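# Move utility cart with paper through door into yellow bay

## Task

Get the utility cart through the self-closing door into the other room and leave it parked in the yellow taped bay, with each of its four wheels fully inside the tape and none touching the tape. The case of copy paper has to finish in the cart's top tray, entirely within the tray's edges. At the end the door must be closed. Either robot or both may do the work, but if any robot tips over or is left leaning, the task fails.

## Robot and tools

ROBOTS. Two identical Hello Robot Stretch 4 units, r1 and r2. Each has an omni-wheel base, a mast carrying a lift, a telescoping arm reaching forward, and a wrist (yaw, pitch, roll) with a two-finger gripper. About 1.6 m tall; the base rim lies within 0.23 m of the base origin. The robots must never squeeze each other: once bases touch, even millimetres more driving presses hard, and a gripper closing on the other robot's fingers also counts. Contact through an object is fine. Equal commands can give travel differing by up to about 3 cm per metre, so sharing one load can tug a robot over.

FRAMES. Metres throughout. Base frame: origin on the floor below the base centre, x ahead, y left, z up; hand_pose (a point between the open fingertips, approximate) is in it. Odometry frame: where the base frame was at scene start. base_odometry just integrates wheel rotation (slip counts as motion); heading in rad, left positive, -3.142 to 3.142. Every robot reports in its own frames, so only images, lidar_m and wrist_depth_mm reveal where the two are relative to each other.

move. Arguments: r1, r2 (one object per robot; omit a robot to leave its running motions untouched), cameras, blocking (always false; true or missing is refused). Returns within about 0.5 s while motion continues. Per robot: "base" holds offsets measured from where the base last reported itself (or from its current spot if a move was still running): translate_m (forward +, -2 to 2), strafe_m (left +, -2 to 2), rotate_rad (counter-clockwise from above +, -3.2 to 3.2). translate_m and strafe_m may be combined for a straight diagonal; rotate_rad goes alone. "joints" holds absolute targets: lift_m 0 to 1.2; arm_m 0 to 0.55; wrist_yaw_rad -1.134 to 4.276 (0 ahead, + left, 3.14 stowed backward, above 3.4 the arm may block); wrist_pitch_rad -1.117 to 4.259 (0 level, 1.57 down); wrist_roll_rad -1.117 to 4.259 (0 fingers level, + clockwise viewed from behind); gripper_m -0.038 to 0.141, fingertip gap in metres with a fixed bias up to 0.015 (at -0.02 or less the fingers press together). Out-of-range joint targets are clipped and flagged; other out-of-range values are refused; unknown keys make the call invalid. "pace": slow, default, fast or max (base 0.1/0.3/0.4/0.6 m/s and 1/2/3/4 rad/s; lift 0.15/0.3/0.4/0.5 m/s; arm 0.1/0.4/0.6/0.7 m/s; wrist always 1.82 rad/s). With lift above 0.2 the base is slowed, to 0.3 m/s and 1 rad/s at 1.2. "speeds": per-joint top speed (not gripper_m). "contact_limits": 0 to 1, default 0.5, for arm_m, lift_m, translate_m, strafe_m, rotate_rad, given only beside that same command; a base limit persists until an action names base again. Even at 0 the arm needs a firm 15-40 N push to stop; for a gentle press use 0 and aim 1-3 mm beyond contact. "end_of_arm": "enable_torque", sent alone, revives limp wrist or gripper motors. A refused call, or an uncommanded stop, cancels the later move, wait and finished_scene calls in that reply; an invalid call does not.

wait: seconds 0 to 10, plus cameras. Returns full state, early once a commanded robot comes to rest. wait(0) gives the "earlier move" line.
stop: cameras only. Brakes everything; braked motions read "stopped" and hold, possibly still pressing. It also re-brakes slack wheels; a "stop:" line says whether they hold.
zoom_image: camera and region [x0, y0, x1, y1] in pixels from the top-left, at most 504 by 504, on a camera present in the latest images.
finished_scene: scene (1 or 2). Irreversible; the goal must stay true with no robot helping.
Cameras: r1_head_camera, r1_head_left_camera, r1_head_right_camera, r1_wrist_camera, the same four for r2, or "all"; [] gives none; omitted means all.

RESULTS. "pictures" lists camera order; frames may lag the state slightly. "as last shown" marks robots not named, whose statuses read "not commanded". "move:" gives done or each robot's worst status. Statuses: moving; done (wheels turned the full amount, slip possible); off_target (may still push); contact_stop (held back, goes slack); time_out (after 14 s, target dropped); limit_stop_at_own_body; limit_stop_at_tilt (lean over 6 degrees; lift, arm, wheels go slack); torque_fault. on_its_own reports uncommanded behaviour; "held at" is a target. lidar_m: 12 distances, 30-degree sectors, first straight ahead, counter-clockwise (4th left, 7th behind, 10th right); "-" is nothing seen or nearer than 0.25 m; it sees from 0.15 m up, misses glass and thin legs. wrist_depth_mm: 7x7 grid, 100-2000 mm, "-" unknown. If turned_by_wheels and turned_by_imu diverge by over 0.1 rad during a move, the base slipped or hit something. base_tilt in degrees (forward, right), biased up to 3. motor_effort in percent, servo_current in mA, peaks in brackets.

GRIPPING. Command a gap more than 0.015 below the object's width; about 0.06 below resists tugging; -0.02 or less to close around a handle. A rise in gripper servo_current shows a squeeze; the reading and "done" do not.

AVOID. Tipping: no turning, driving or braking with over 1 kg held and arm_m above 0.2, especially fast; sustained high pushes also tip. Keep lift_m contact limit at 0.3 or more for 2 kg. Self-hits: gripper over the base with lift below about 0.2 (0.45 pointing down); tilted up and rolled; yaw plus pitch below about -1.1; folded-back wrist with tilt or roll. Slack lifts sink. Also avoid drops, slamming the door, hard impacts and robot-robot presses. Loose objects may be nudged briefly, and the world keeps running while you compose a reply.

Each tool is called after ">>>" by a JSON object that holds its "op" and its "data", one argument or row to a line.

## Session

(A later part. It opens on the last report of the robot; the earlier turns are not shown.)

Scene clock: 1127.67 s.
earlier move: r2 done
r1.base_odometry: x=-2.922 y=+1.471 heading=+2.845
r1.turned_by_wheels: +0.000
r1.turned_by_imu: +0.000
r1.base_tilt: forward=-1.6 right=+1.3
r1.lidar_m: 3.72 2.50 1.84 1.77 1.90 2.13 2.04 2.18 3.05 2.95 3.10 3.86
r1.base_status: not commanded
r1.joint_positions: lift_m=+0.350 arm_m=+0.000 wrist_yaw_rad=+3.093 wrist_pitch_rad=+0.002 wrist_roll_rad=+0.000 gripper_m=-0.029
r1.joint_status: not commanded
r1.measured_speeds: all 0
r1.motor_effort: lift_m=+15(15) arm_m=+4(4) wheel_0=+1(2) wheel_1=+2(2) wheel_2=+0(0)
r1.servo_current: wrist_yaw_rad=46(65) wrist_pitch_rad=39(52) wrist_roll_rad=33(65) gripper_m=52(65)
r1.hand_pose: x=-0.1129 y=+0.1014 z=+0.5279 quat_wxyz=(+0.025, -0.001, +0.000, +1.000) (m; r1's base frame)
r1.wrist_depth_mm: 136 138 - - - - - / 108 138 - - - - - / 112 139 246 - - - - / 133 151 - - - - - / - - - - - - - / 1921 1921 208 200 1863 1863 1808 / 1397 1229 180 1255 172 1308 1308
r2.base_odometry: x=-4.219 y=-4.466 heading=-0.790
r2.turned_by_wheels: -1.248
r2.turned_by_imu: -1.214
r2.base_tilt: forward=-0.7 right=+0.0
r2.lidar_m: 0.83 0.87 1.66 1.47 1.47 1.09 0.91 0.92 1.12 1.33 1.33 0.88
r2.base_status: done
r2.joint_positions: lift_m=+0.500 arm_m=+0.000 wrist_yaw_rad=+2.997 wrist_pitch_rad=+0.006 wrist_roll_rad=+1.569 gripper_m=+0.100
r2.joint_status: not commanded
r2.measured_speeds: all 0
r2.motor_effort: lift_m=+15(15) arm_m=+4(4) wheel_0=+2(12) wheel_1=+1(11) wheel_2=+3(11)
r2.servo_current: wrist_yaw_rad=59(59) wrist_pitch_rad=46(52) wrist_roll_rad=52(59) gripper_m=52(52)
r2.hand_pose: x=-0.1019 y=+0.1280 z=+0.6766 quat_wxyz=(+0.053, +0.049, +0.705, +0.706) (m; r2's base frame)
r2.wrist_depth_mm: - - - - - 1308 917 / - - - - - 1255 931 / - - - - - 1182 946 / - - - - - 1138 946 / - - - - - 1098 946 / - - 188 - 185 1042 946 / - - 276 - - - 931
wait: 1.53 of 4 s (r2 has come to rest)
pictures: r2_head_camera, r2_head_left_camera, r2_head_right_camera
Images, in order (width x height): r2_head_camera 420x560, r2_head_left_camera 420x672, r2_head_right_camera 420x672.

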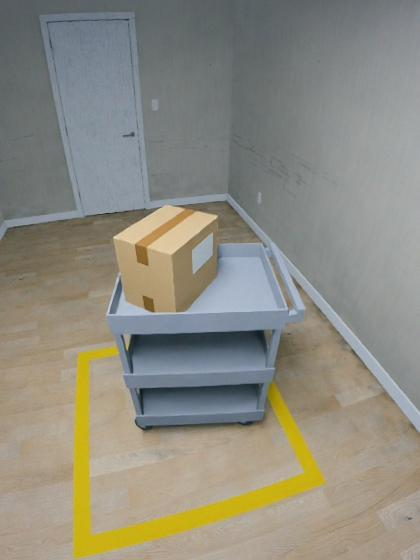

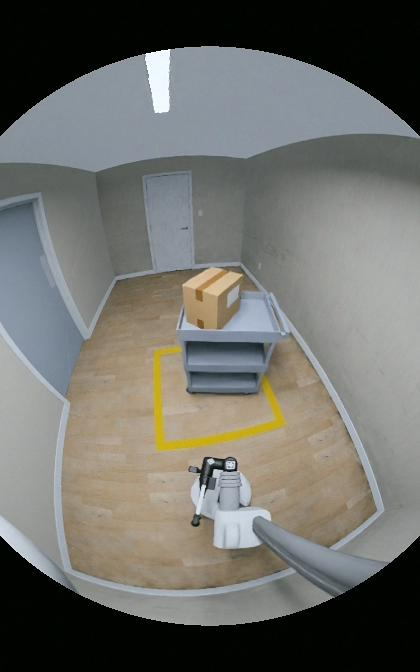

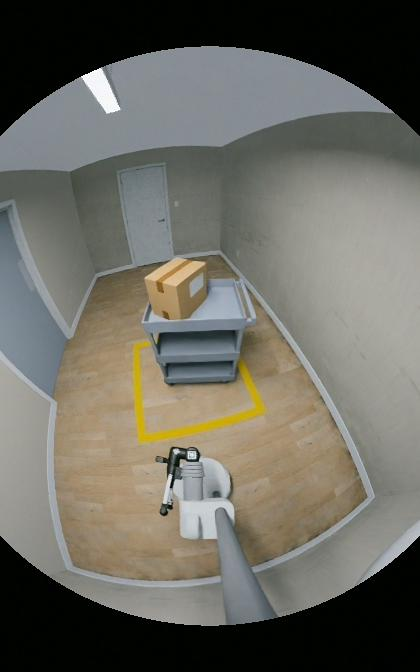

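>>> {"op": "move", "data": {
  "blocking": false,
  "r2": {"base":{"rotate_rad":1.5}},
  "cameras": []
}}

>>> {"op": "wait", "data": {
  "seconds": 5,
  "cameras": []
}}

>>> {"op": "move", "data": {
  "blocking": false,
  "r2": {"base":{"translate_m":-0.8,"strafe_m":-0.25},"joints":{"lift_m":0.95,"wrist_yaw_rad":0},"contact_limits":{"translate_m":0.2}},
  "cameras": []
}}

>>> {"op": "wait", "data": {
  "seconds": 6,
  "cameras": ["r2_head_camera"]
}}

Scene clock: 1157.77 s.
move: r2 moving
r1: as last shown
r1.lidar_m: 3.71 2.46 1.85 1.76 1.87 2.14 2.04 2.19 3.01 2.93 3.07 3.84
r1.motor_effort: lift_m=+15(15) arm_m=+4(4) wheel_0=+2(2) wheel_1=+2(2) wheel_2=+0(0)
r1.servo_current: wrist_yaw_rad=59(65) wrist_pitch_rad=46(46) wrist_roll_rad=39(59) gripper_m=59(65)
r1.wrist_depth_mm: 136 138 - - - - - / 108 138 - - - - - / 112 138 246 - - - - / 134 151 - - - - - / - - - - - - - / 1983 1983 210 199 1921 1921 1808 / 1397 1205 179 1281 173 1308 1308
r2.base_odometry: x=-4.219 y=-4.466 heading=-0.539
r2.turned_by_wheels: +0.251
r2.turned_by_imu: +0.244
r2.base_tilt: forward=-0.7 right=+0.0
r2.lidar_m: 0.84 2.18 1.49 1.45 1.32 0.94 0.90 0.95 1.35 1.34 1.42 0.84
r2.base_status: rotate_rad moving
r2.joint_positions: lift_m=+0.500 arm_m=+0.000 wrist_yaw_rad=+2.997 wrist_pitch_rad=+0.006 wrist_roll_rad=+1.569 gripper_m=+0.100
r2.joint_status: not commanded
r2.measured_speeds: translate_m=+0.002 strafe_m=+0.001 rotate_rad=+0.972 lift_m=+0.000 arm_m=+0.000 wrist_yaw_rad=+0.000 wrist_pitch_rad=+0.000 wrist_roll_rad=+0.000
r2.motor_effort: lift_m=+15(15) arm_m=+4(4) wheel_0=-6(10) wheel_1=-9(10) wheel_2=-11(11)
r2.servo_current: wrist_yaw_rad=46(59) wrist_pitch_rad=52(52) wrist_roll_rad=52(59) gripper_m=52(52)
r2.hand_pose: x=-0.1019 y=+0.1280 z=+0.6766 quat_wxyz=(+0.053, +0.049, +0.705, +0.706) (m; r2's base frame)
r2.wrist_depth_mm: - - - - - 1138 931 / - - - - - 1098 917 / - - - - - 1078 931 / - - - - - 1078 946 / - - - - - 1042 946 / - - 188 - 185 1008 946 / - - 276 - - - 891
pictures: none
No camera images: "cameras" was empty.

Scene clock: 1159.30 s.
earlier move: r2 done
r1.base_odometry: x=-2.922 y=+1.471 heading=+2.845
r1.turned_by_wheels: +0.000
r1.turned_by_imu: +0.000
r1.base_tilt: forward=-1.6 right=+1.3
r1.lidar_m: 3.70 2.49 1.84 1.79 1.89 2.13 2.04 2.19 3.00 2.95 3.09 3.85
r1.base_status: not commanded
r1.joint_positions: lift_m=+0.350 arm_m=+0.000 wrist_yaw_rad=+3.093 wrist_pitch_rad=+0.002 wrist_roll_rad=+0.000 gripper_m=-0.029
r1.joint_status: not commanded
r1.measured_speeds: all 0
r1.motor_effort: lift_m=+15(15) arm_m=+4(4) wheel_0=+1(2) wheel_1=+2(2) wheel_2=+0(0)
r1.servo_current: wrist_yaw_rad=52(65) wrist_pitch_rad=46(52) wrist_roll_rad=46(72) gripper_m=65(72)
r1.hand_pose: x=-0.1129 y=+0.1014 z=+0.5279 quat_wxyz=(+0.025, -0.001, +0.000, +1.000) (m; r1's base frame)
r1.wrist_depth_mm: 136 138 - - - - - / 108 138 - - - - - / 112 139 245 - - - - / 134 151 - - - - - / - - - - - - - / 1983 1921 209 199 1808 1863 1756 / 1336 1205 180 1336 173 1336 1308
r2.base_odometry: x=-4.219 y=-4.466 heading=+0.709
r2.turned_by_wheels: +1.248
r2.turned_by_imu: +1.215
r2.base_tilt: forward=-0.6 right=+0.0
r2.lidar_m: 1.48 1.46 1.12 0.92 0.91 1.06 1.34 1.33 0.91 0.83 0.83 1.86
r2.base_status: done
r2.joint_positions: lift_m=+0.500 arm_m=+0.000 wrist_yaw_rad=+2.997 wrist_pitch_rad=+0.006 wrist_roll_rad=+1.569 gripper_m=+0.100
r2.joint_status: not commanded
r2.measured_speeds: all 0
r2.motor_effort: lift_m=+15(15) arm_m=-1(4) wheel_0=-3(11) wheel_1=-3(10) wheel_2=-5(13)
r2.servo_current: wrist_yaw_rad=46(59) wrist_pitch_rad=52(52) wrist_roll_rad=39(59) gripper_m=52(59)
r2.hand_pose: x=-0.1019 y=+0.1280 z=+0.6766 quat_wxyz=(+0.053, +0.049, +0.705, +0.706) (m; r2's base frame)
r2.wrist_depth_mm: - - - - - 1008 904 / - - - - - 1160 931 / - - - - - 1308 960 / - - - - - 1366 946 / - - - - - 1397 960 / - - 189 - 184 1182 946 / - - 274 - - - 946
wait: 1.53 of 5 s (r2 has come to rest)
pictures: none
No camera images: "cameras" was empty.

Scene clock: 1159.80 s.
move: r2 moving
r1: as last shown
r1.lidar_m: 3.70 2.48 1.84 1.77 1.88 2.13 2.04 2.21 3.03 2.94 3.09 3.85
r1.servo_current: wrist_yaw_rad=46(65) wrist_pitch_rad=46(46) wrist_roll_rad=52(59) gripper_m=59(65)
r1.wrist_depth_mm: 136 138 - - - - - / 108 138 - - - - - / 112 138 246 - - - - / 134 150 - - - - - / - - - - - - - / 1921 1921 209 200 1863 1863 1808 / 1397 1205 179 1281 173 1336 1281
r2.base_odometry: x=-4.236 y=-4.493 heading=+0.709
r2.turned_by_wheels: +0.000
r2.turned_by_imu: +0.000
r2.base_tilt: forward=-0.7 right=+0.1
r2.lidar_m: 1.49 1.50 1.10 0.92 0.91 1.04 1.33 1.30 0.92 0.82 0.84 1.91
r2.base_status: translate_m moving; strafe_m moving
r2.joint_positions: lift_m=+0.538 arm_m=+0.000 wrist_yaw_rad=+2.435 wrist_pitch_rad=+0.006 wrist_roll_rad=+1.569 gripper_m=+0.100
r2.joint_status: lift_m moving; wrist_yaw_rad moving
r2.measured_speeds: translate_m=-0.122 strafe_m=-0.039 rotate_rad=-0.002 lift_m=+0.146 arm_m=+0.000 wrist_yaw_rad=-1.746 wrist_pitch_rad=+0.000 wrist_roll_rad=+0.000
r2.motor_effort: lift_m=+23(25) arm_m=-3(3) wheel_0=-3(7) wheel_1=-10(11) wheel_2=+12(12)
r2.servo_current: wrist_yaw_rad=78(117) wrist_pitch_rad=46(52) wrist_roll_rad=52(52) gripper_m=52(52)
r2.contact_limits: translate_m 0.2
r2.hand_pose: x=+0.0082 y=+0.2537 z=+0.7140 quat_wxyz=(+0.247, +0.242, +0.664, +0.663) (m; r2's base frame)
r2.wrist_depth_mm: - - - - - - - / - - - - - - 866 / - - - - - - 931 / - - - - - 1042 991 / - - - - - 1182 991 / - - 189 - 184 1255 991 / - - - - - 1430 991
pictures: none
No camera images: "cameras" was empty.

Scene clock: 1163.53 s.
earlier move: r2 done
r1.base_odometry: x=-2.922 y=+1.471 heading=+2.845
r1.turned_by_wheels: +0.000
r1.turned_by_imu: +0.000
r1.base_tilt: forward=-1.6 right=+1.3
r1.lidar_m: 3.68 2.49 1.84 1.78 1.89 2.14 2.05 2.20 3.03 2.94 3.11 3.83
r1.base_status: not commanded
r1.joint_positions: lift_m=+0.350 arm_m=+0.000 wrist_yaw_rad=+3.093 wrist_pitch_rad=+0.002 wrist_roll_rad=+0.000 gripper_m=-0.029
r1.joint_status: not commanded
r1.measured_speeds: all 0
r1.motor_effort: lift_m=+15(15) arm_m=+4(4) wheel_0=+2(2) wheel_1=+2(2) wheel_2=+0(0)
r1.servo_current: wrist_yaw_rad=39(72) wrist_pitch_rad=46(52) wrist_roll_rad=39(72) gripper_m=59(72)
r1.hand_pose: x=-0.1129 y=+0.1014 z=+0.5279 quat_wxyz=(+0.025, -0.001, +0.000, +1.000) (m; r1's base frame)
r1.wrist_depth_mm: 136 138 - - - - - / 108 138 - - - - - / 112 138 246 - - - - / 134 151 - - - - - / - - - - - - - / 1921 1921 208 199 1983 1863 1756 / 1366 1205 180 1281 173 1366 1308
r2.base_odometry: x=-4.663 y=-5.176 heading=+0.709
r2.turned_by_wheels: +0.000
r2.turned_by_imu: -0.001
r2.base_tilt: forward=-0.7 right=+0.1
r2.lidar_m: 2.29 2.05 1.10 0.92 0.87 0.61 0.52 0.50 0.57 0.95 0.82 0.86
r2.base_status: done
r2.joint_positions: lift_m=+0.950 arm_m=+0.000 wrist_yaw_rad=+0.003 wrist_pitch_rad=+0.006 wrist_roll_rad=+1.569 gripper_m=+0.100
r2.joint_status: all done
r2.measured_speeds: all 0
r2.motor_effort: lift_m=+21(25) arm_m=-3(4) wheel_0=-4(9) wheel_1=-3(11) wheel_2=+2(14)
r2.servo_current: wrist_yaw_rad=46(143) wrist_pitch_rad=52(52) wrist_roll_rad=46(65) gripper_m=46(59)
r2.contact_limits: translate_m 0.2
r2.hand_pose: x=+0.4595 y=-0.0866 z=+1.1261 quat_wxyz=(+0.708, +0.707, +0.003, -0.001) (m; r2's base frame)
r2.wrist_depth_mm: - - - - - - 1464 / - - - - - - 1537 / - - - - - - 1537 / - - - - - - 1537 / - - - - - - 1576 / 1983 - 193 - 194 - 1537 / - - - - - - 1537
wait: 3.73 of 6 s (r2 has come to rest)
pictures: r2_head_camera
Images, in order (width x height): r2_head_camera 420x560.

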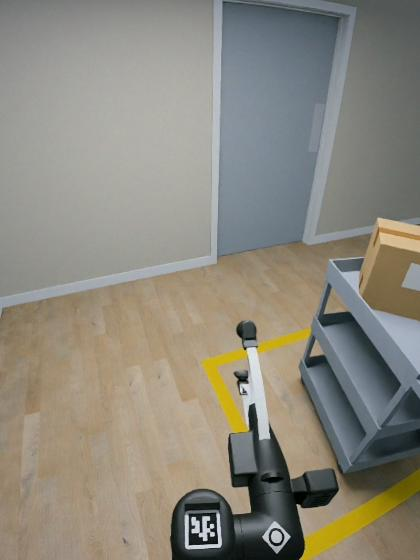

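>>> {"op": "move", "data": {
  "blocking": false,
  "r2": {"base":{"strafe_m":-0.75},"contact_limits":{"strafe_m":0.2}},
  "cameras": []
}}

>>> {"op": "wait", "data": {
  "seconds": 6,
  "cameras": []
}}

>>> {"op": "move", "data": {
  "blocking": false,
  "r2": {"joints":{"lift_m":0.69},"contact_limits":{"lift_m":0.2}},
  "cameras": []
}}

>>> {"op": "wait", "data": {
  "seconds": 3,
  "cameras": []
}}

>>> {"op": "move", "data": {
  "blocking": false,
  "r2": {"base":{"translate_m":0.1},"pace":"slow","contact_limits":{"translate_m":0.3}},
  "cameras": []
}}

>>> {"op": "wait", "data": {
  "seconds": 3,
  "cameras": ["r2_head_camera"]
}}

Scene clock: 1172.43 s.
move: r2 moving
r1: as last shown
r1.base_tilt: forward=-1.6 right=+1.2
r1.lidar_m: 3.71 2.47 1.85 1.79 1.87 2.12 2.04 2.22 3.04 2.94 3.12 3.84
r1.motor_effort: lift_m=+15(15) arm_m=+4(4) wheel_0=+2(2) wheel_1=+1(2) wheel_2=+0(0)
r1.servo_current: wrist_yaw_rad=46(59) wrist_pitch_rad=46(46) wrist_roll_rad=39(65) gripper_m=59(59)
r1.wrist_depth_mm: 136 138 - - - - - / 108 138 - - - - - / 112 139 244 - - - - / 134 151 - - - - - / - - - - - - - / 1921 1921 209 200 1863 1863 1808 / 1366 1205 180 1308 173 1336 1281
r2.base_odometry: x=-4.640 y=-5.203 heading=+0.709
r2.turned_by_wheels: +0.000
r2.turned_by_imu: +0.000
r2.base_tilt: forward=-0.7 right=+0.0
r2.lidar_m: 2.31 2.11 1.15 0.94 0.94 0.60 0.50 0.48 0.57 0.92 0.76 0.83
r2.base_status: strafe_m moving
r2.joint_positions: lift_m=+0.950 arm_m=+0.000 wrist_yaw_rad=+0.003 wrist_pitch_rad=+0.006 wrist_roll_rad=+1.569 gripper_m=+0.100
r2.joint_status: not commanded
r2.measured_speeds: translate_m=+0.000 strafe_m=-0.140 rotate_rad=-0.001 lift_m=+0.000 arm_m=+0.000 wrist_yaw_rad=+0.000 wrist_pitch_rad=+0.000 wrist_roll_rad=+0.000
r2.motor_effort: lift_m=+21(21) arm_m=-3(4) wheel_0=+10(11) wheel_1=-9(12) wheel_2=+0(1)
r2.servo_current: wrist_yaw_rad=52(52) wrist_pitch_rad=52(52) wrist_roll_rad=46(52) gripper_m=52(52)
r2.contact_limits: strafe_m 0.2
r2.hand_pose: x=+0.4595 y=-0.0866 z=+1.1261 quat_wxyz=(+0.708, +0.707, +0.003, -0.001) (m; r2's base frame)
r2.wrist_depth_mm: - - - - - - 1430 / - - - - - - 1537 / - - - - - - 1537 / - - - - - - 1618 / - - - - - - 1537 / - - 193 - 193 - 1576 / - - - - - - 1576
pictures: none
No camera images: "cameras" was empty.

Scene clock: 1175.77 s.
earlier move: r2 done
r1.base_odometry: x=-2.922 y=+1.471 heading=+2.845
r1.turned_by_wheels: +0.000
r1.turned_by_imu: +0.000
r1.base_tilt: forward=-1.6 right=+1.3
r1.lidar_m: 3.71 2.49 1.86 1.77 1.86 2.12 2.05 2.17 3.03 2.95 3.10 3.82
r1.base_status: not commanded
r1.joint_positions: lift_m=+0.350 arm_m=+0.000 wrist_yaw_rad=+3.093 wrist_pitch_rad=+0.002 wrist_roll_rad=+0.000 gripper_m=-0.029
r1.joint_status: not commanded
r1.measured_speeds: all 0
r1.motor_effort: lift_m=+15(15) arm_m=+4(4) wheel_0=+1(2) wheel_1=+2(2) wheel_2=+0(0)
r1.servo_current: wrist_yaw_rad=39(72) wrist_pitch_rad=46(52) wrist_roll_rad=46(72) gripper_m=59(72)
r1.hand_pose: x=-0.1129 y=+0.1014 z=+0.5279 quat_wxyz=(+0.025, -0.001, +0.000, +1.000) (m; r1's base frame)
r1.wrist_depth_mm: 136 138 - - - - - / 108 138 - - - - - / 112 139 246 - - - - / 134 150 - - - - - / - - - - - - - / 1921 1863 208 200 1921 1921 1808 / 1397 1229 180 1308 173 1336 1336
r2.base_odometry: x=-4.175 y=-5.745 heading=+0.709
r2.turned_by_wheels: +0.000
r2.turned_by_imu: +0.001
r2.base_tilt: forward=-0.7 right=+0.0
r2.lidar_m: 0.48 2.53 1.96 1.64 0.63 0.34 0.26 0.25 0.33 0.54 3.12 0.56
r2.base_status: done
r2.joint_positions: lift_m=+0.950 arm_m=+0.000 wrist_yaw_rad=+0.003 wrist_pitch_rad=+0.006 wrist_roll_rad=+1.569 gripper_m=+0.100
r2.joint_status: not commanded
r2.measured_speeds: all 0
r2.motor_effort: lift_m=+21(21) arm_m=-3(4) wheel_0=+3(15) wheel_1=-1(13) wheel_2=+0(2)
r2.servo_current: wrist_yaw_rad=39(59) wrist_pitch_rad=46(52) wrist_roll_rad=46(65) gripper_m=59(65)
r2.contact_limits: strafe_m 0.2
r2.hand_pose: x=+0.4595 y=-0.0867 z=+1.1261 quat_wxyz=(+0.708, +0.707, +0.003, -0.001) (m; r2's base frame)
r2.wrist_depth_mm: - - - - - - 364 / - - - - - 597 359 / - - - - 723 654 351 / - - - - 580 580 - / - - - - 627 634 - / - - 193 - 194 654 - / - - - - - 554 -
wait: 3.33 of 6 s (r2 has come to rest)
pictures: none
No camera images: "cameras" was empty.

Scene clock: 1176.27 s.
move: r2 moving
r1: as last shown
r1.lidar_m: 3.70 2.49 1.83 1.78 1.88 2.13 2.05 2.17 3.03 2.93 3.09 3.83
r1.motor_effort: lift_m=+15(15) arm_m=+4(4) wheel_0=+1(2) wheel_1=+1(2) wheel_2=+0(0)
r1.servo_current: wrist_yaw_rad=46(65) wrist_pitch_rad=33(46) wrist_roll_rad=46(59) gripper_m=59(72)
r1.wrist_depth_mm: 135 137 - - - - - / 108 138 - - - - - / 112 138 247 - - - - / 134 150 - - - - - / - - - - - - - / 1921 1983 208 200 1863 1921 1808 / 1366 1229 179 1281 173 1366 1308
r2.base_odometry: x=-4.175 y=-5.745 heading=+0.709
r2.turned_by_wheels: +0.000
r2.turned_by_imu: +0.000
r2.base_tilt: forward=-0.6 right=+0.1
r2.lidar_m: 0.50 2.50 1.95 1.61 0.65 0.34 0.28 0.26 0.32 0.56 3.14 0.53
r2.base_status: not commanded
r2.joint_positions: lift_m=+0.912 arm_m=+0.000 wrist_yaw_rad=+0.003 wrist_pitch_rad=+0.006 wrist_roll_rad=+1.569 gripper_m=+0.100
r2.joint_status: lift_m moving
r2.measured_speeds: translate_m=+0.000 strafe_m=+0.000 rotate_rad=+0.000 lift_m=-0.146 arm_m=+0.000 wrist_yaw_rad=+0.000 wrist_pitch_rad=+0.000 wrist_roll_rad=+0.000
r2.motor_effort: lift_m=+11(19) arm_m=-3(4) wheel_0=+2(3) wheel_1=-1(2) wheel_2=+0(0)
r2.servo_current: wrist_yaw_rad=52(52) wrist_pitch_rad=46(59) wrist_roll_rad=46(59) gripper_m=52(52)
r2.contact_limits: lift_m 0.2; strafe_m 0.2
r2.hand_pose: x=+0.4595 y=-0.0867 z=+1.0887 quat_wxyz=(+0.708, +0.707, +0.003, -0.001) (m; r2's base frame)
r2.wrist_depth_mm: - - - - - 477 317 / - - - - - 544 320 / - - - - 715 - 353 / - - - - 585 585 347 / - - - - 627 634 345 / - - 193 691 193 - 340 / - - - - - 591 338
pictures: none
No camera images: "cameras" was empty.

Scene clock: 1177.90 s.
earlier move: r2 done
r1.base_odometry: x=-2.922 y=+1.471 heading=+2.845
r1.turned_by_wheels: +0.000
r1.turned_by_imu: +0.000
r1.base_tilt: forward=-1.6 right=+1.3
r1.lidar_m: 3.71 2.49 1.82 1.79 1.88 2.14 2.06 2.22 3.04 2.94 3.09 3.84
r1.base_status: not commanded
r1.joint_positions: lift_m=+0.350 arm_m=+0.000 wrist_yaw_rad=+3.093 wrist_pitch_rad=+0.002 wrist_roll_rad=+0.000 gripper_m=-0.029
r1.joint_status: not commanded
r1.measured_speeds: all 0
r1.motor_effort: lift_m=+15(15) arm_m=+4(4) wheel_0=+1(2) wheel_1=+2(2) wheel_2=+0(0)
r1.servo_current: wrist_yaw_rad=52(65) wrist_pitch_rad=46(46) wrist_roll_rad=52(59) gripper_m=59(72)
r1.hand_pose: x=-0.1129 y=+0.1014 z=+0.5279 quat_wxyz=(+0.025, -0.001, +0.000, +1.000) (m; r1's base frame)
r1.wrist_depth_mm: 136 138 - - - - - / 108 138 - - - - - / 112 138 245 - - - - / 134 150 - - - - - / - - - - - - - / 1983 1921 210 200 1921 1863 1863 / 1397 1182 179 1308 173 1366 1308
r2.base_odometry: x=-4.175 y=-5.745 heading=+0.709
r2.turned_by_wheels: +0.000
r2.turned_by_imu: +0.000
r2.base_tilt: forward=-0.7 right=+0.1
r2.lidar_m: 0.47 2.51 1.95 1.62 0.64 0.34 0.27 0.27 0.28 0.53 3.11 0.55
r2.base_status: not commanded
r2.joint_positions: lift_m=+0.690 arm_m=+0.000 wrist_yaw_rad=+0.003 wrist_pitch_rad=+0.006 wrist_roll_rad=+1.569 gripper_m=+0.100
r2.joint_status: all done
r2.measured_speeds: all 0
r2.motor_effort: lift_m=+14(19) arm_m=-3(4) wheel_0=+3(3) wheel_1=-1(2) wheel_2=+0(1)
r2.servo_current: wrist_yaw_rad=33(59) wrist_pitch_rad=52(59) wrist_roll_rad=46(59) gripper_m=52(59)
r2.contact_limits: lift_m 0.2; strafe_m 0.2
r2.hand_pose: x=+0.4595 y=-0.0867 z=+0.8666 quat_wxyz=(+0.708, +0.707, +0.003, -0.001) (m; r2's base frame)
r2.wrist_depth_mm: - - - 359 370 1397 373 / - - - 355 - 1708 - / - - - 349 355 904 - / - - 580 345 349 931 - / - - 627 345 345 - - / - - 193 283 193 - - / - - - - - 1863 -
wait: 1.63 of 3 s (r2 has come to rest)
pictures: none
No camera images: "cameras" was empty.

Scene clock: 1178.40 s.
move: r2 moving
r1: as last shown
r1.lidar_m: 3.70 2.45 1.85 1.79 1.86 2.12 2.05 2.20 3.04 2.94 3.07 3.85
r1.motor_effort: lift_m=+15(15) arm_m=+4(4) wheel_0=+2(2) wheel_1=+2(2) wheel_2=+0(0)
r1.servo_current: wrist_yaw_rad=59(65) wrist_pitch_rad=39(46) wrist_roll_rad=39(52) gripper_m=65(65)
r1.wrist_depth_mm: 136 138 - - - - - / 108 138 - - - - - / 112 139 245 - - - - / 134 151 - - - - - / - - - - - - - / 1921 1921 208 200 1921 1983 1808 / 1366 1205 180 1255 173 1336 1336
r2.base_odometry: x=-4.166 y=-5.737 heading=+0.709
r2.turned_by_wheels: +0.000
r2.turned_by_imu: +0.000
r2.base_tilt: forward=-0.6 right=+0.1
r2.lidar_m: 0.46 2.51 1.97 1.61 0.67 0.34 0.28 0.28 0.33 0.56 3.12 0.54
r2.base_status: translate_m moving
r2.joint_positions: lift_m=+0.690 arm_m=+0.000 wrist_yaw_rad=+0.003 wrist_pitch_rad=+0.006 wrist_roll_rad=+1.569 gripper_m=+0.100
r2.joint_status: not commanded
r2.measured_speeds: translate_m=+0.048 strafe_m=+0.000 rotate_rad=-0.003 lift_m=+0.000 arm_m=+0.000 wrist_yaw_rad=+0.000 wrist_pitch_rad=+0.000 wrist_roll_rad=+0.000
r2.motor_effort: lift_m=+14(14) arm_m=-3(4) wheel_0=+9(11) wheel_1=+6(8) wheel_2=-9(9)
r2.servo_current: wrist_yaw_rad=46(52) wrist_pitch_rad=46(52) wrist_roll_rad=46(52) gripper_m=52(52)
r2.contact_limits: lift_m 0.2; translate_m 0.3
r2.hand_pose: x=+0.4595 y=-0.0867 z=+0.8666 quat_wxyz=(+0.708, +0.707, +0.003, -0.001) (m; r2's base frame)
r2.wrist_depth_mm: - - - 349 355 1397 373 / - - - 345 - 1863 - / - - 723 340 343 917 - / - - 569 340 340 931 - / - - 609 336 336 - - / - - 195 274 193 - - / - - - - - 1863 -
pictures: none
No camera images: "cameras" was empty.

Scene clock: 1180.17 s.
earlier move: r2 done
r1.base_odometry: x=-2.922 y=+1.471 heading=+2.845
r1.turned_by_wheels: +0.000
r1.turned_by_imu: +0.000
r1.base_tilt: forward=-1.6 right=+1.3
r1.lidar_m: 3.70 2.47 1.85 1.77 1.88 2.13 2.04 2.19 3.02 2.94 3.11 3.85
r1.base_status: not commanded
r1.joint_positions: lift_m=+0.350 arm_m=+0.000 wrist_yaw_rad=+3.093 wrist_pitch_rad=+0.002 wrist_roll_rad=+0.000 gripper_m=-0.029
r1.joint_status: not commanded
r1.measured_speeds: all 0
r1.motor_effort: lift_m=+15(15) arm_m=+4(4) wheel_0=+1(2) wheel_1=+1(2) wheel_2=+0(0)
r1.servo_current: wrist_yaw_rad=52(65) wrist_pitch_rad=46(52) wrist_roll_rad=72(78) gripper_m=59(65)
r1.hand_pose: x=-0.1129 y=+0.1014 z=+0.5279 quat_wxyz=(+0.025, -0.001, +0.000, +1.000) (m; r1's base frame)
r1.wrist_depth_mm: 136 138 - - - - - / 108 138 - - - - - / 112 139 246 - - - - / 134 151 - - - - - / - - - - - - - / 1921 1983 208 200 1863 1808 1756 / 1397 1255 179 1281 172 1336 1308
r2.base_odometry: x=-4.099 y=-5.680 heading=+0.709
r2.turned_by_wheels: +0.000
r2.turned_by_imu: +0.000
r2.base_tilt: forward=-0.6 right=+0.0
r2.lidar_m: 0.39 2.43 1.99 1.65 0.86 0.47 0.37 0.34 0.39 0.75 3.10 0.45
r2.base_status: done
r2.joint_positions: lift_m=+0.690 arm_m=+0.000 wrist_yaw_rad=+0.003 wrist_pitch_rad=+0.006 wrist_roll_rad=+1.569 gripper_m=+0.100
r2.joint_status: not commanded
r2.measured_speeds: all 0
r2.motor_effort: lift_m=+14(14) arm_m=-3(4) wheel_0=+4(11) wheel_1=+3(8) wheel_2=-5(10)
r2.servo_current: wrist_yaw_rad=46(59) wrist_pitch_rad=46(52) wrist_roll_rad=33(59) gripper_m=52(59)
r2.contact_limits: lift_m 0.2; translate_m 0.3
r2.hand_pose: x=+0.4595 y=-0.0867 z=+0.8666 quat_wxyz=(+0.708, +0.707, +0.003, -0.001) (m; r2's base frame)
r2.wrist_depth_mm: - - - 198 259 1708 1255 / - - - 195 255 1708 - / - - 591 193 252 842 - / - - 484 190 250 854 - / - - 517 189 247 - - / - - 195 186 194 - - / - - - - 242 1756 -
wait: 1.77 of 3 s (r2 has come to rest)
pictures: r2_head_camera
Images, in order (width x height): r2_head_camera 420x560.

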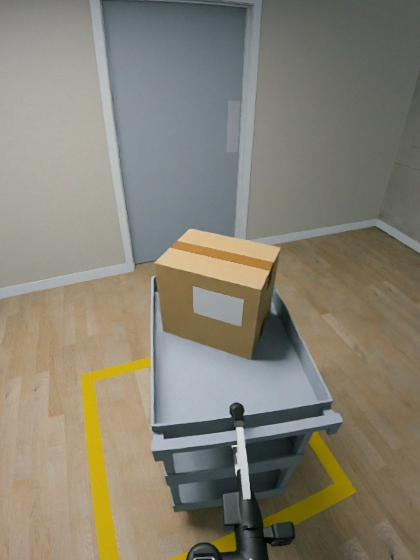

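>>> {"op": "move", "data": {
  "blocking": false,
  "r2": {"joints":{"gripper_m":-0.025}},
  "cameras": []
}}

>>> {"op": "wait", "data": {
  "seconds": 3,
  "cameras": []
}}

>>> {"op": "move", "data": {
  "blocking": false,
  "r2": {"base":{"translate_m":0.13,"strafe_m":0.04},"pace":"slow","contact_limits":{"translate_m":0.7}},
  "cameras": []
}}

>>> {"op": "wait", "data": {
  "seconds": 4,
  "cameras": ["r2_head_camera","r2_head_right_camera"]
}}

Scene clock: 1187.83 s.
move: r2 moving
r1: as last shown
r1.lidar_m: 3.70 2.51 1.87 1.76 1.89 2.13 2.05 2.18 3.06 2.93 3.08 3.84
r1.motor_effort: lift_m=+15(15) arm_m=+4(4) wheel_0=+1(2) wheel_1=+2(2) wheel_2=+0(0)
r1.servo_current: wrist_yaw_rad=52(59) wrist_pitch_rad=46(52) wrist_roll_rad=52(65) gripper_m=59(65)
r1.wrist_depth_mm: 136 138 - - - - - / 108 138 - - - - - / 112 138 245 - - - - / 134 150 - - - - - / - - - - - - - / 1921 1921 208 200 1921 1863 1756 / 1366 1229 179 1281 173 1336 1308
r2.base_odometry: x=-4.099 y=-5.680 heading=+0.709
r2.turned_by_wheels: +0.000
r2.turned_by_imu: +0.000
r2.base_tilt: forward=-0.7 right=+0.1
r2.lidar_m: 0.39 2.43 1.98 1.65 0.83 0.45 0.37 0.36 0.41 0.73 3.09 0.46
r2.base_status: not commanded
r2.joint_positions: lift_m=+0.690 arm_m=+0.000 wrist_yaw_rad=+0.003 wrist_pitch_rad=+0.006 wrist_roll_rad=+1.569 gripper_m=+0.083
r2.joint_status: gripper_m moving
r2.measured_speeds: all 0
r2.motor_effort: lift_m=+14(14) arm_m=-4(4) wheel_0=+4(4) wheel_1=+4(4) wheel_2=-5(5)
r2.servo_current: wrist_yaw_rad=46(52) wrist_pitch_rad=46(52) wrist_roll_rad=46(52) gripper_m=104(124)
r2.contact_limits: lift_m 0.2; translate_m 0.3
r2.hand_pose: x=+0.4595 y=-0.0867 z=+0.8666 quat_wxyz=(+0.708, +0.707, +0.003, -0.001) (m; r2's base frame)
r2.wrist_depth_mm: - - - 198 259 1708 1229 / - - - 196 257 1756 - / - - 591 193 253 842 - / - - 484 191 250 866 - / - - 512 189 248 - - / - - 195 186 191 - - / - - - - 243 1756 -
pictures: none
No camera images: "cameras" was empty.

Scene clock: 1189.30 s.
earlier move: r2 done
r1.base_odometry: x=-2.922 y=+1.471 heading=+2.845
r1.turned_by_wheels: +0.000
r1.turned_by_imu: +0.000
r1.base_tilt: forward=-1.6 right=+1.3
r1.lidar_m: 3.71 2.50 1.84 1.78 1.89 2.14 2.03 2.18 3.03 2.93 3.11 3.85
r1.base_status: not commanded
r1.joint_positions: lift_m=+0.350 arm_m=+0.000 wrist_yaw_rad=+3.093 wrist_pitch_rad=+0.002 wrist_roll_rad=+0.000 gripper_m=-0.029
r1.joint_status: not commanded
r1.measured_speeds: all 0
r1.motor_effort: lift_m=+15(15) arm_m=+4(4) wheel_0=+2(2) wheel_1=+2(2) wheel_2=+0(0)
r1.servo_current: wrist_yaw_rad=39(85) wrist_pitch_rad=39(52) wrist_roll_rad=59(65) gripper_m=52(72)
r1.hand_pose: x=-0.1129 y=+0.1014 z=+0.5279 quat_wxyz=(+0.025, -0.001, +0.000, +1.000) (m; r1's base frame)
r1.wrist_depth_mm: 136 138 - - - - - / 108 138 - - - - - / 112 139 246 - - - - / 134 150 - - - - - / - - - - - - - / 1921 1921 209 199 1863 1863 1863 / 1336 1205 179 1281 173 1366 1336
r2.base_odometry: x=-4.099 y=-5.680 heading=+0.709
r2.turned_by_wheels: +0.000
r2.turned_by_imu: +0.000
r2.base_tilt: forward=-0.7 right=+0.0
r2.lidar_m: 0.38 0.44 1.99 1.67 0.84 0.44 0.36 0.35 0.42 0.74 3.06 0.42
r2.base_status: not commanded
r2.joint_positions: lift_m=+0.690 arm_m=+0.000 wrist_yaw_rad=+0.002 wrist_pitch_rad=+0.006 wrist_roll_rad=+1.569 gripper_m=-0.024
r2.joint_status: all done
r2.measured_speeds: all 0
r2.motor_effort: lift_m=+16(16) arm_m=-3(4) wheel_0=+4(4) wheel_1=+3(4) wheel_2=-2(5)
r2.servo_current: wrist_yaw_rad=65(65) wrist_pitch_rad=46(52) wrist_roll_rad=46(65) gripper_m=104(254)
r2.contact_limits: lift_m 0.2; translate_m 0.3
r2.hand_pose: x=+0.4595 y=-0.0868 z=+0.8665 quat_wxyz=(+0.708, +0.707, +0.003, -0.001) (m; r2's base frame)
r2.wrist_depth_mm: - - - 182 244 1618 1160 / - - - 180 242 1576 - / - - 559 178 238 809 - / - - 473 178 236 842 - / - - 512 175 236 842 - / - - 186 174 180 - - / - - - - 231 1618 -
wait: 1.47 of 3 s (r2 has come to rest)
pictures: none
No camera images: "cameras" was empty.

Scene clock: 1189.80 s.
move: r2 moving
r1: as last shown
r1.lidar_m: 3.70 2.48 1.82 1.79 1.90 2.12 2.05 2.18 3.03 2.94 3.08 3.82
r1.motor_effort: lift_m=+15(15) arm_m=+4(4) wheel_0=+1(2) wheel_1=+1(2) wheel_2=+0(0)
r1.servo_current: wrist_yaw_rad=46(72) wrist_pitch_rad=46(46) wrist_roll_rad=59(59) gripper_m=65(65)
r1.wrist_depth_mm: 136 138 - - - - - / 108 138 - - - - - / 112 138 245 - - - - / 134 150 - - - - - / - - - - - - - / 1921 1921 208 200 1863 1863 1756 / 1366 1229 179 1308 172 1336 1308
r2.base_odometry: x=-4.092 y=-5.669 heading=+0.709
r2.turned_by_wheels: +0.000
r2.turned_by_imu: +0.000
r2.base_tilt: forward=-0.7 right=+0.0
r2.lidar_m: 0.37 2.41 2.00 1.66 0.85 0.45 0.39 0.38 0.43 0.74 3.09 0.42
r2.base_status: translate_m moving; strafe_m moving
r2.joint_positions: lift_m=+0.690 arm_m=+0.000 wrist_yaw_rad=+0.002 wrist_pitch_rad=+0.006 wrist_roll_rad=+1.569 gripper_m=-0.024
r2.joint_status: not commanded
r2.measured_speeds: translate_m=+0.051 strafe_m=+0.014 rotate_rad=-0.001 lift_m=+0.000 arm_m=+0.000 wrist_yaw_rad=-0.002 wrist_pitch_rad=+0.000 wrist_roll_rad=+0.000
r2.motor_effort: lift_m=+17(17) arm_m=-3(4) wheel_0=+6(10) wheel_1=+7(9) wheel_2=-11(13)
r2.servo_current: wrist_yaw_rad=65(65) wrist_pitch_rad=46(52) wrist_roll_rad=39(52) gripper_m=85(111)
r2.contact_limits: lift_m 0.2; translate_m 0.7
r2.hand_pose: x=+0.4595 y=-0.0869 z=+0.8664 quat_wxyz=(+0.708, +0.707, +0.003, -0.002) (m; r2's base frame)
r2.wrist_depth_mm: - - - 181 245 1618 1138 / - - - 179 240 1618 - / - - 564 177 238 809 - / - 477 466 234 235 842 - / - - 504 173 232 842 - / - - 187 170 179 - - / - - - - 227 1464 -
pictures: none
No camera images: "cameras" was empty.

Scene clock: 1191.90 s.
earlier move: r2 done
r1.base_odometry: x=-2.922 y=+1.471 heading=+2.845
r1.turned_by_wheels: +0.000
r1.turned_by_imu: +0.000
r1.base_tilt: forward=-1.6 right=+1.3
r1.lidar_m: 3.72 2.48 1.84 1.79 1.88 2.11 2.06 2.20 3.05 2.95 3.09 3.84
r1.base_status: not commanded
r1.joint_positions: lift_m=+0.350 arm_m=+0.000 wrist_yaw_rad=+3.093 wrist_pitch_rad=+0.002 wrist_roll_rad=+0.000 gripper_m=-0.029
r1.joint_status: not commanded
r1.measured_speeds: all 0
r1.motor_effort: lift_m=+15(15) arm_m=+4(4) wheel_0=+1(2) wheel_1=+2(2) wheel_2=+0(0)
r1.servo_current: wrist_yaw_rad=39(72) wrist_pitch_rad=46(52) wrist_roll_rad=52(65) gripper_m=59(65)
r1.hand_pose: x=-0.1129 y=+0.1014 z=+0.5279 quat_wxyz=(+0.025, -0.001, +0.000, +1.000) (m; r1's base frame)
r1.wrist_depth_mm: 136 138 - - - - - / 108 138 - - - - - / 112 139 245 - - - - / 134 151 - - - - - / - - - - - - - / 1921 1921 209 199 1921 1863 1863 / 1366 1205 179 1308 173 1336 1336
r2.base_odometry: x=-4.027 y=-5.566 heading=+0.710
r2.turned_by_wheels: +0.000
r2.turned_by_imu: +0.000
r2.base_tilt: forward=-0.7 right=+0.1
r2.lidar_m: 0.39 2.28 2.02 1.65 1.16 0.62 0.51 0.48 0.58 0.98 3.09 0.43
r2.base_status: done
r2.joint_positions: lift_m=+0.690 arm_m=+0.000 wrist_yaw_rad=-0.003 wrist_pitch_rad=+0.006 wrist_roll_rad=+1.569 gripper_m=-0.024
r2.joint_status: not commanded
r2.measured_speeds: all 0
r2.motor_effort: lift_m=+17(18) arm_m=-4(4) wheel_0=+6(10) wheel_1=+5(9) wheel_2=-7(14)
r2.servo_current: wrist_yaw_rad=39(65) wrist_pitch_rad=52(52) wrist_roll_rad=59(59) gripper_m=98(111)
r2.contact_limits: lift_m 0.2; translate_m 0.7
r2.hand_pose: x=+0.4590 y=-0.0884 z=+0.8664 quat_wxyz=(+0.708, +0.707, +0.001, -0.003) (m; r2's base frame)
r2.wrist_depth_mm: - - - 170 230 1661 488 / - - - 170 231 788 - / - - 488 171 230 831 - / - 488 477 231 231 831 - / - - 521 170 231 842 - / - - 186 170 178 - - / - - - - 231 1576 -
wait: 2.10 of 4 s (r2 has come to rest)
pictures: r2_head_camera, r2_head_right_camera
Images, in order (width x height): r2_head_camera 420x560, r2_head_right_camera 420x672.

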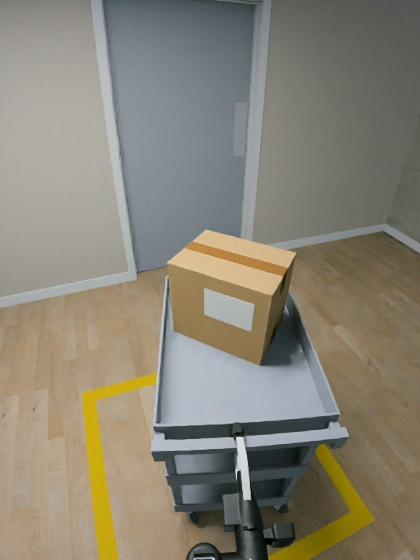

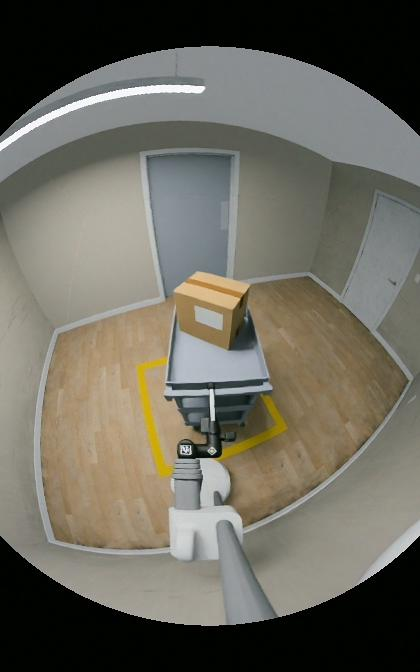

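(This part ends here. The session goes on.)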